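# Move the green block into the blue tray

## Task

Get the green block so that it sits inside the blue tray.

## Robot and tools

Robot: two arms, left_arm and right_arm, each with six revolute joints and a parallel two-finger gripper. In the scene frame the origin is on the table surface, halfway between the nominal arm bases. +x points out over the table, +z points up, and left_arm is on the +y side. Arm names do not match image left and right. Calibrated bases: left_arm at (+0.004, +0.276, 0) m, right_arm at (-0.013, -0.336, 0) m. Both are turned only slightly about z. Each arm reports its hand pose, and its wrist camera pose, in its own base frame. Fixed cameras and the table use the scene frame. Reported hand positions can be a few cm off, more so at long reach.

Row layout: every command row has 14 numbers, even when only one arm moves. The first 7 are left_arm and the last 7 are right_arm. Within each arm the order is: elbow, wrist yaw, shoulder, wrist pitch, wrist roll, waist, then gripper opening. The six joint values are absolute target angles in radians, not offsets. They use the same numbers that Joint positions prints. Wrist pitch has its sign flipped relative to the URDF, so in your numbers its range is -1.571 to 1.693. The other ranges are: waist -2.880 to 2.880, shoulder 0.000 to 3.142, elbow 0.000 to 3.019, wrist yaw -1.571 to 1.571, wrist roll -2.094 to 2.094. A true joint end may sit up to 0.084 rad beyond or short of these values. A target more than 0.084 rad past an end, and further out than the current angle, gets the call refused. A target past the real end is clipped, and the result may then say "joint sent to its limit". The opening is absolute on a scale from -1 (closed) to +1 (fully open, pads 0.094 m apart). To leave a gripper as it is, resend its current command, because 0 means half open. To keep an idle joint still, resend its value from Joint targets.

Gripper geometry: the fingers point along the gripper's +z axis and close along its y axis. end_effector_position is the point between the pads, about 1 cm behind the fingertips.

Tools:
- execute_actions(actions, cameras): actions is a list of actions. Each action is a table of up to 15 rows of 14 numbers, one row per 1/30 s step. A short table repeats its last row until 15 steps are done. Each step, a joint's target is held within a fixed lead of its measured angle. If an arm's targets would move its gripper more than 110 mm, they are scaled back. Far goals therefore need several actions. An empty list returns state plus all camera images.
- move(target, speed, blend, opening_speed, grip_force, blocking, cameras): target is one 14-number row, or a list of up to 15 rows that share a 10 s budget. All joints are interpolated together, so the hand follows a curve, and nothing is avoided on the way. speed is in rad/s for the joint with the farthest to go: 0.01 to 12.57, default 0.5, either one value or one per target. blend is the corner rounding radius in rad for lists; 0 means stop at each point. opening_speed is the rate of change of the opening per second, at least 0.2. grip_force is the per-pad limit in N, 10 to 50, either one value or one per arm. It persists between calls, and lower values close more slowly. blocking=false returns after about 0.5 s while the move keeps running, and a new move replaces it. The result adds a "move:" line such as done, off_target (at rest, some joint more than 0.035 rad from target), moving, held or fault, possibly with limits=held.
- wait(seconds 0-10, cameras): lets time pass while arms hold their commands. It returns early if a running move ends.
- stop(cameras): brakes the running move.
- zoom_image(camera, region [x0,y0,x1,y1] in pixels, at most 504x504): gives a closer look at the newest image from cam_high, cam_low, cam_over, cam_left_wrist or cam_right_wrist. Each image is 672x504.
- read_manual(section): licence text only.
- finished_scene(scene=1): ends the scene for good. The block must stay in the tray without the robot.

Cameras: images come back only when cameras are requested or actions is empty.

Result lines:
- Joint positions and Joint velocities are given per arm in the row order, with the finger gap in m last. "within noise" means the arm is still.
- Joint targets shows what the joints are being driven toward now.
- Tool commands shows the current gripper commands.
- grip_measured is the finger opening on the -1..+1 scale. It reads slightly wide when empty and 1-3 mm narrow on a firmly held part.
- Joint torques are in N m in row order, and include the arm's own weight.
- Step readings list joint angles at some steps of an execute_actions call.
- "joint command not followed" means the clearance check altered some targets.

Gripping: to release, command an opening well above grip_measured. For delicate closing use a slow opening_speed.

Avoid the following:
- Dropping the block from a height, or letting go while it is moving.
- Fast contacts or pressing hard into the table or tray.
- Any contact between the two arms, including one gripper closing on the other's fingers. This can end the scene.
- Anything leaving the table.
- Holding an arm outstretched, or pushing at something unreachable, for long. Motors heat up, show MOTOR HOT at 85 °C, and at 100 °C the arm goes limp for 30-60 s (OVER-TEMPERATURE FAULT).

Time keeps running while you reason, so keep motions smooth and efficient.

Each tool is called after "Call:" by a JSON object that holds its "method" and its "body", one argument or row to a line.

## Session

Call:
{"method": "execute_actions", "body": {
  "actions": []
}}

Scene clock: 0.00 s.
left_arm: end_effector_position=(+0.3027, +0.3543, +0.2691) grip_measured=+1.000 end_effector_quat_wxyz=(+0.444, -0.553, +0.660, +0.247) | right_arm: end_effector_position=(+0.3790, +0.1847, +0.3016) grip_measured=+1.000 end_effector_quat_wxyz=(+0.195, +0.203, +0.936, -0.212)
Joint names: [elbow, wrist yaw, shoulder, wrist pitch, wrist roll, waist]
Joint positions: left_arm=[0.791 -0.431 1.059 0.295 -0.447 0.708 0.094] | right_arm=[1.484 0.576 1.468 1.686 1.137 0.681 0.094]
Joint velocities: within noise
Joint torques (N m): no reading
Heat: left arm: hottest waist 25 °C; right arm: hottest elbow 27 °C.
Joint targets: left_arm=[0.814 -0.431 1.063 0.293 -0.447 0.708] | right_arm=[1.507 0.576 1.471 1.686 1.137 0.681]
Tool commands: left_gripper/opening=+1.0 right_gripper/opening=+1.0

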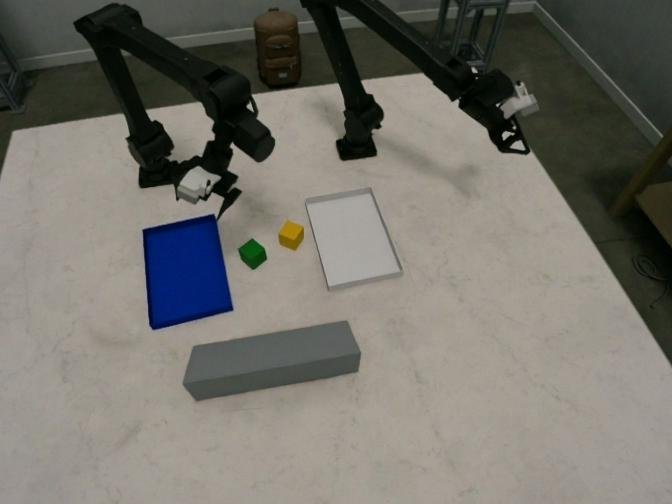

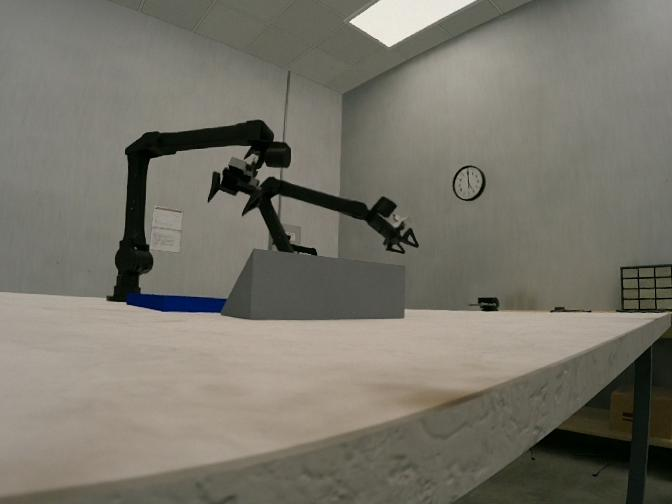

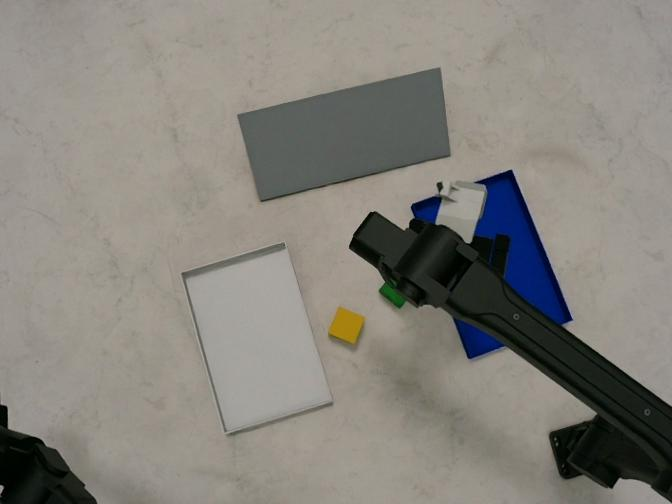

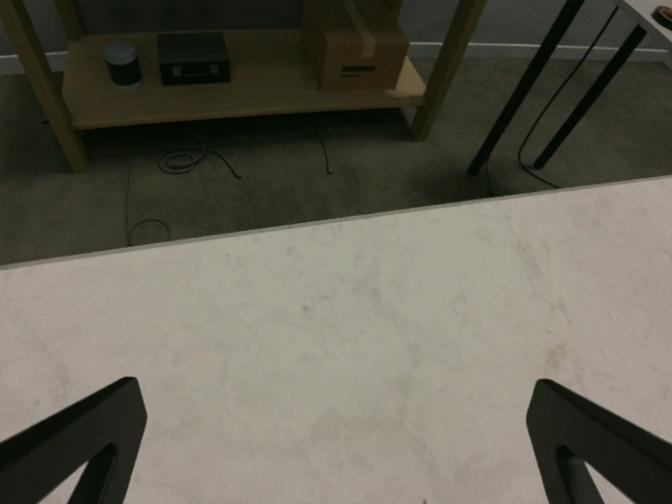

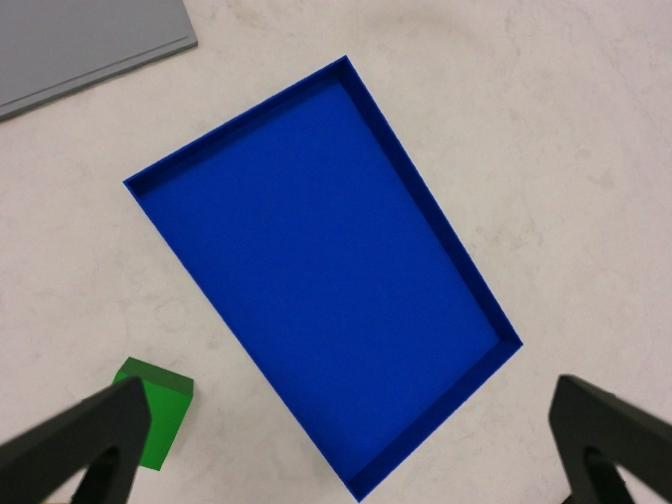

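Call:
{"method": "zoom_image", "body": {
  "camera": "cam_right_wrist",
  "region": [60, 320, 260, 504]
}}

Call:
{"method": "zoom_image", "body": {
  "camera": "cam_high",
  "region": [130, 180, 330, 330]
}}

Scaled by 2.520 from the camera's 672x504 image, which has a finer 960x720 frame.

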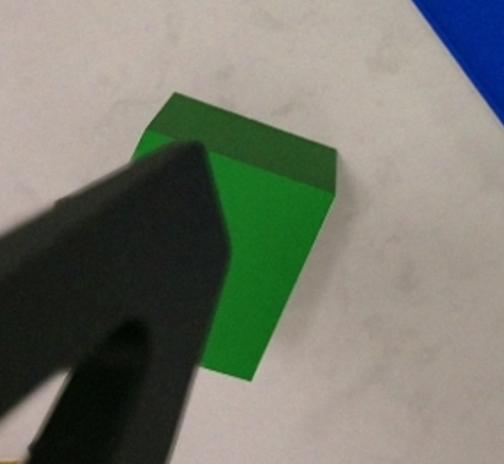

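Scaled by 2.520 from the camera's 672x504 image, which has a finer 960x720 frame.

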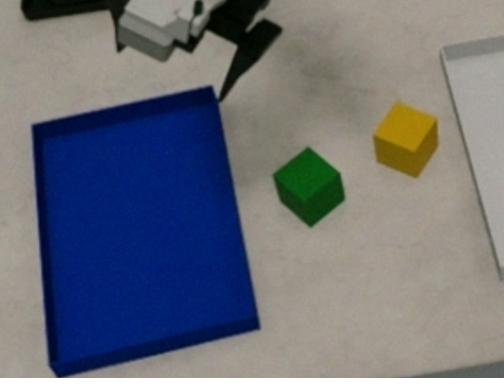

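Call:
{"method": "move", "body": {
  "target": [0.814,-0.431,1.063,0.293,-0.447,0.708,1,1.276,0,1.526,1.321,1.571,0.664,1],
  "speed": 0.8,
  "cameras": ["cam_right_wrist","cam_over","cam_high"]
}}

Scene clock: 82.20 s.
left_arm: end_effector_position=(+0.3027, +0.3543, +0.2691) grip_measured=+1.000 end_effector_quat_wxyz=(+0.444, -0.553, +0.660, +0.247) | right_arm: end_effector_position=(+0.3482, +0.2765, +0.1786) grip_measured=+1.000 end_effector_quat_wxyz=(+0.005, +0.430, +0.903, +0.005)
Joint names: [elbow, wrist yaw, shoulder, wrist pitch, wrist roll, waist]
Joint positions: left_arm=[0.791 -0.431 1.059 0.295 -0.447 0.708 0.094] | right_arm=[1.29 0.004 1.516 1.33 1.562 0.674 0.094]
Joint torques (N m): left_arm=[11.06 -0.24 -6.71 -1.92 0.09 1.67] | right_arm=[8.54 -0.2 -12.1 -0.72 0.05 -0.62]
Heat: left arm: hottest elbow 28 °C; right arm: hottest elbow 33 °C.
Joint targets: left_arm=[0.814 -0.431 1.063 0.293 -0.447 0.708] | right_arm=[1.276 0.000 1.526 1.321 1.571 0.664]
move: done
Images, in order (width x height): cam_high 672x504, cam_over 672x504, cam_right_wrist 672x504.

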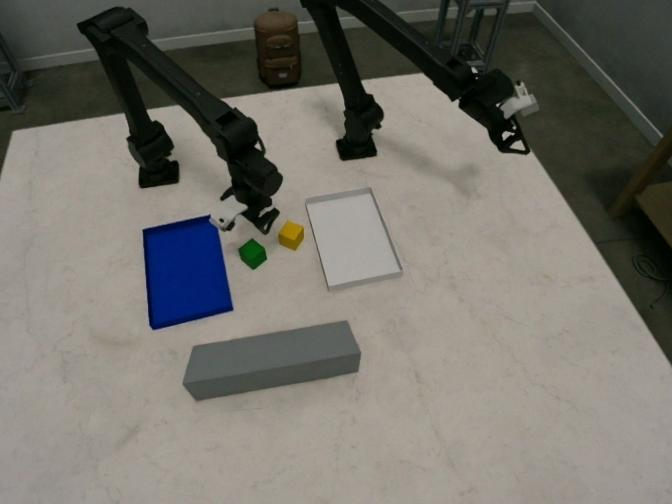

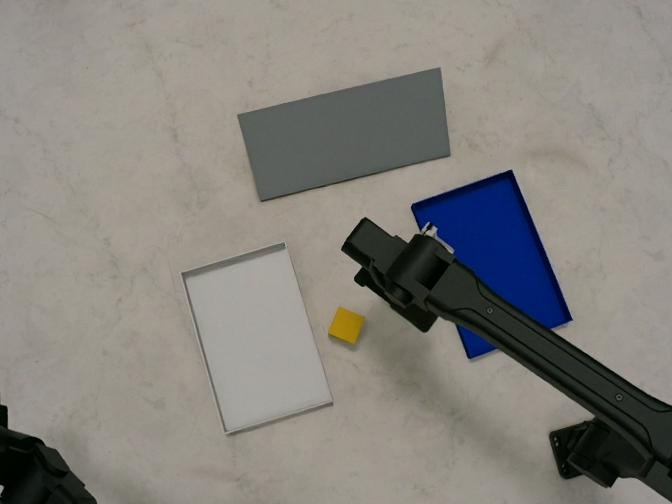

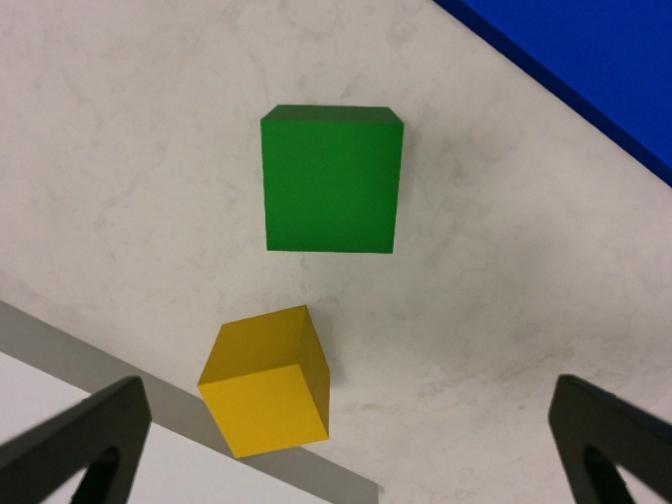

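Call:
{"method": "move", "body": {
  "target": [
    [0.814,-0.431,1.063,0.293,-0.447,0.708,1,1.276,0,1.526,1.321,1.536,0.628,1],
    [0.814,-0.431,1.063,0.293,-0.447,0.708,1,1.050,0,1.683,0.943,1.536,0.628,1],
    [0.814,-0.431,1.063,0.293,-0.447,0.708,1,1.050,0,1.683,0.943,1.536,0.628,-0.05]
  ],
  "speed": 0.35,
  "opening_speed": 0.8,
  "blend": [0.01,0,0],
  "cameras": ["cam_right_wrist","cam_high"]
}}

Scene clock: 115.10 s.
left_arm: end_effector_position=(+0.3027, +0.3543, +0.2691) grip_measured=+1.000 end_effector_quat_wxyz=(+0.444, -0.553, +0.660, +0.247) | right_arm: end_effector_position=(+0.3597, +0.2621, +0.0477) grip_measured=+0.066 end_effector_quat_wxyz=(+0.007, +0.440, +0.898, +0.011)
Joint names: [elbow, wrist yaw, shoulder, wrist pitch, wrist roll, waist]
Joint positions: left_arm=[0.791 -0.431 1.059 0.295 -0.447 0.708 0.094] | right_arm=[1.072 0.002 1.646 0.972 1.544 0.631 0.05]
Joint torques (N m): left_arm=[11.07 -0.23 -6.83 -1.87 0.09 1.44] | right_arm=[6.5 -0.14 -10.52 -1.44 -0.1 -0.15]
Heat: left arm: hottest elbow 28 °C; right arm: hottest elbow 30 °C.
Joint targets: left_arm=[0.814 -0.431 1.063 0.293 -0.447 0.708] | right_arm=[1.050 0.000 1.683 0.943 1.536 0.628]
move: off_target (right_arm); right_arm: the shoulder is farthest, 0.037 rad from its target
Images, in order (width x height): cam_high 672x504, cam_right_wrist 672x504.

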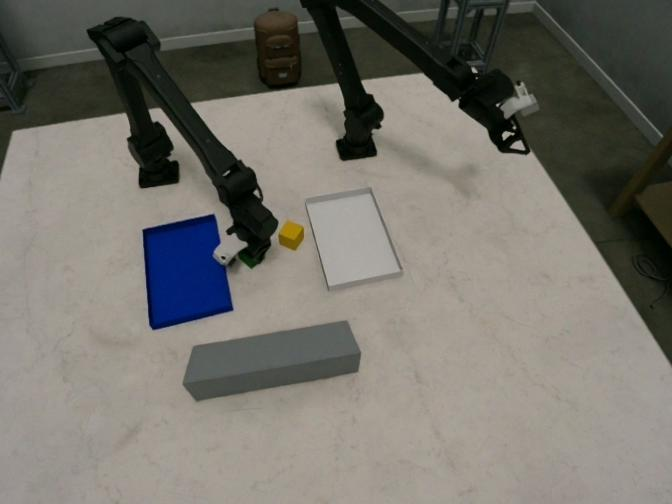

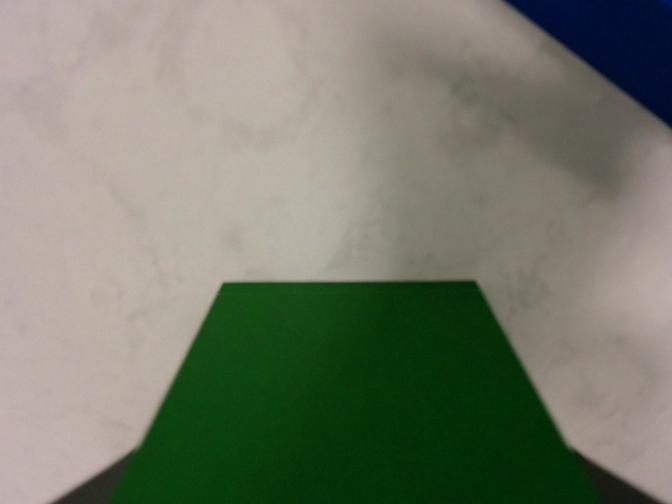

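Call:
{"method": "move", "body": {
  "target": [
    [0.814,-0.431,1.063,0.293,-0.447,0.708,1,1.276,0,1.526,1.321,1.536,0.628,-0.05],
    [0.814,-0.431,1.063,0.293,-0.447,0.708,1,1.003,0,1.401,1.173,1.536,0.241,-0.05]
  ],
  "speed": 0.5,
  "blend": [0.08,0],
  "cameras": ["cam_right_wrist","cam_high"]
}}

Scene clock: 132.27 s.
left_arm: end_effector_position=(+0.3027, +0.3543, +0.2691) grip_measured=+1.000 end_effector_quat_wxyz=(+0.444, -0.553, +0.660, +0.247) | right_arm: end_effector_position=(+0.3677, +0.0906, +0.1174) grip_measured=+0.066 end_effector_quat_wxyz=(-0.004, +0.605, +0.796, -0.006)
Joint names: [elbow, wrist yaw, shoulder, wrist pitch, wrist roll, waist]
Joint positions: left_arm=[0.791 -0.431 1.059 0.295 -0.447 0.708 0.094] | right_arm=[1.014 0.001 1.417 1.182 1.543 0.243 0.05]
Joint torques (N m): left_arm=[11 -0.24 -6.89 -1.88 0.08 1.67] | right_arm=[8.14 -0.11 -11.75 -0.65 -0.1 -0.21]
Heat: left arm: hottest elbow 29 °C; right arm: hottest elbow 30 °C.
Joint targets: left_arm=[0.814 -0.431 1.063 0.293 -0.447 0.708] | right_arm=[1.003 0.000 1.401 1.173 1.536 0.241]
move: done
Images, in order (width x height): cam_high 672x504, cam_right_wrist 672x504.

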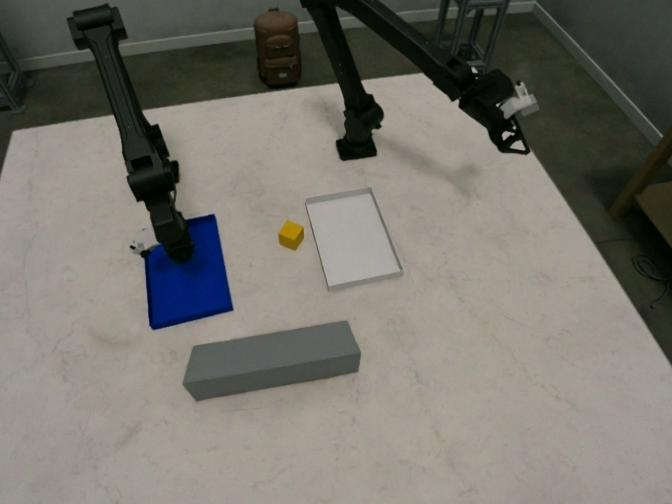

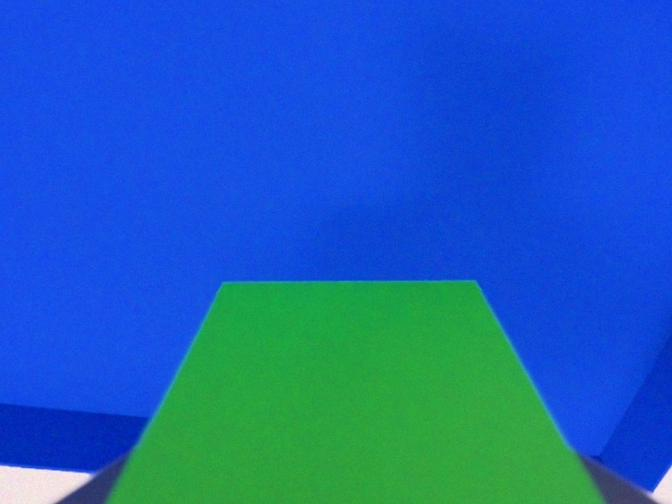

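Call:
{"method": "move", "body": {
  "target": [0.814,-0.431,1.063,0.293,-0.447,0.708,1,0.8795,0,1.5225,0.928,1.536,0.241,-0.05],
  "speed": 0.15,
  "cameras": ["cam_right_wrist","cam_low","cam_high"]
}}

Scene clock: 147.20 s.
left_arm: end_effector_position=(+0.3027, +0.3543, +0.2691) grip_measured=+1.000 end_effector_quat_wxyz=(+0.444, -0.553, +0.660, +0.247) | right_arm: end_effector_position=(+0.3734, +0.0920, +0.0492) grip_measured=+0.066 end_effector_quat_wxyz=(+0.008, +0.605, +0.796, +0.009)
Joint names: [elbow, wrist yaw, shoulder, wrist pitch, wrist roll, waist]
Joint positions: left_arm=[0.791 -0.431 1.059 0.295 -0.447 0.708 0.094] | right_arm=[0.901 0.001 1.501 0.945 1.543 0.243 0.05]
Joint torques (N m): left_arm=[11.07 -0.24 -6.71 -1.87 0.08 1.67] | right_arm=[6.46 -0.1 -9.23 -1.01 -0.1 -0.03]
Heat: left arm: hottest elbow 29 °C; right arm: hottest elbow 30 °C.
Joint targets: left_arm=[0.814 -0.431 1.063 0.293 -0.447 0.708] | right_arm=[0.879 0.000 1.523 0.928 1.536 0.241]
move: done
Images, in order (width x height): cam_high 672x504, cam_low 672x504, cam_right_wrist 672x504.

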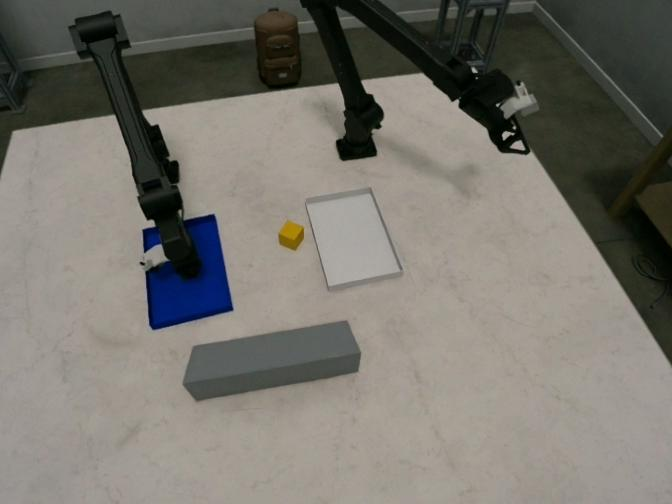

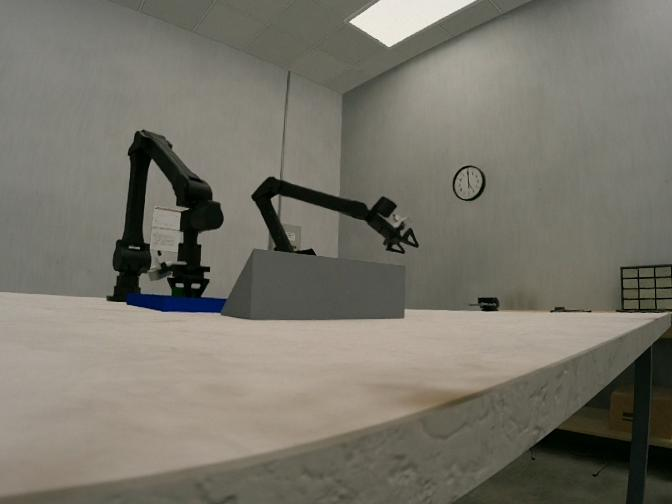

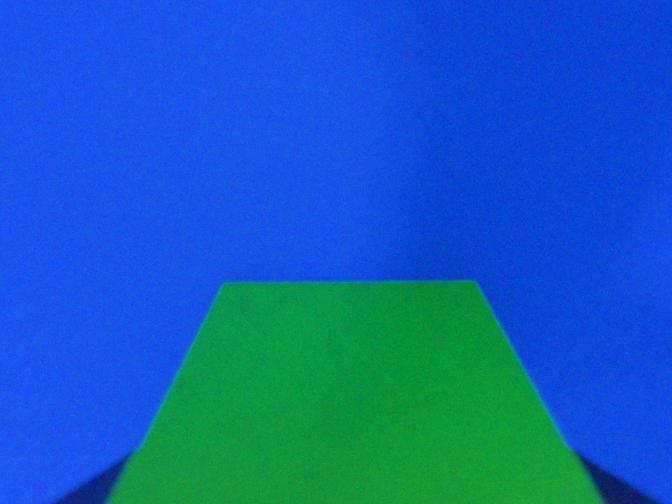

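Call:
{"method": "move", "body": {
  "target": [
    [0.814,-0.431,1.063,0.293,-0.447,0.708,1,0.89,0,1.51,0.938,1.536,0.243,0.7],
    [0.814,-0.431,1.063,0.293,-0.447,0.708,1,1.003,0,1.401,1.173,1.536,0.241,0.7]
  ],
  "opening_speed": 0.6,
  "speed": 0.4,
  "cameras": ["cam_right_wrist","cam_high"]
}}

Scene clock: 158.87 s.
left_arm: end_effector_position=(+0.3027, +0.3543, +0.2691) grip_measured=+1.000 end_effector_quat_wxyz=(+0.444, -0.553, +0.660, +0.247) | right_arm: end_effector_position=(+0.3484, +0.0858, +0.1012) grip_measured=+0.697 end_effector_quat_wxyz=(-0.013, +0.605, +0.796, -0.018)
Joint names: [elbow, wrist yaw, shoulder, wrist pitch, wrist roll, waist]
Joint positions: left_arm=[0.791 -0.431 1.059 0.295 -0.447 0.708 0.094] | right_arm=[0.954 0.001 1.404 1.165 1.543 0.243 0.08]
Joint torques (N m): left_arm=[10.99 -0.22 -6.65 -1.91 0.07 1.32] | right_arm=[12.93 -0.1 -10.17 0.03 -0.1 -0.09]
Heat: left arm: hottest elbow 29 °C; right arm: hottest elbow 30 °C.
Joint targets: left_arm=[0.814 -0.431 1.063 0.293 -0.447 0.708] | right_arm=[1.003 0.000 1.401 1.173 1.536 0.241]
move: off_target (right_arm); right_arm: the elbow is farthest, 0.049 rad from its target
Images, in order (width x height): cam_high 672x504, cam_right_wrist 672x504.

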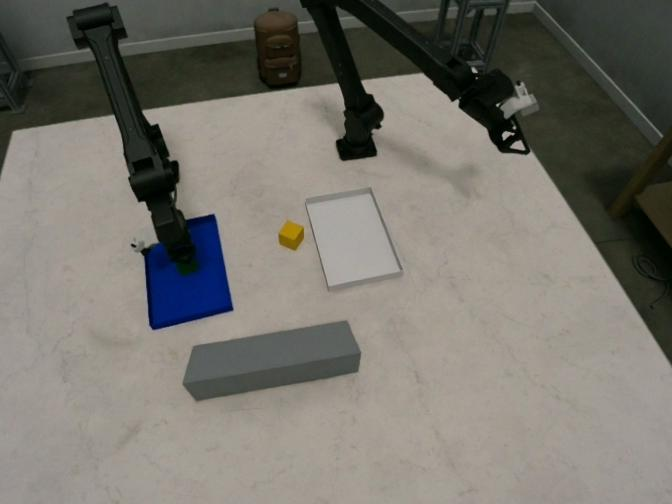

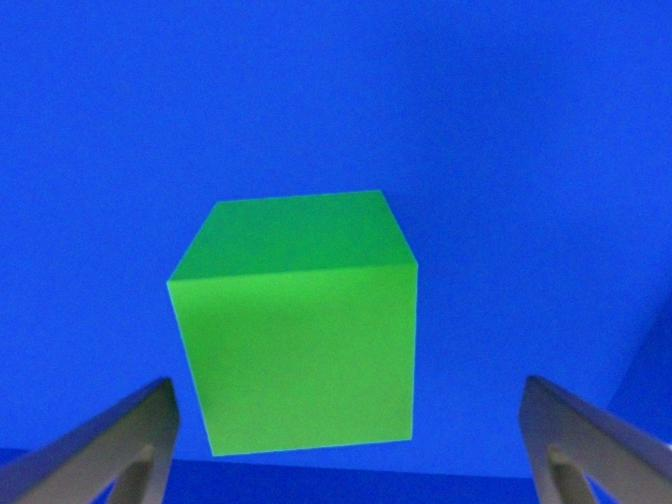

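Block rests flat in the tray, released.

Call:
{"method": "finished_scene", "body": {

}}

The scene is finished: the task was done.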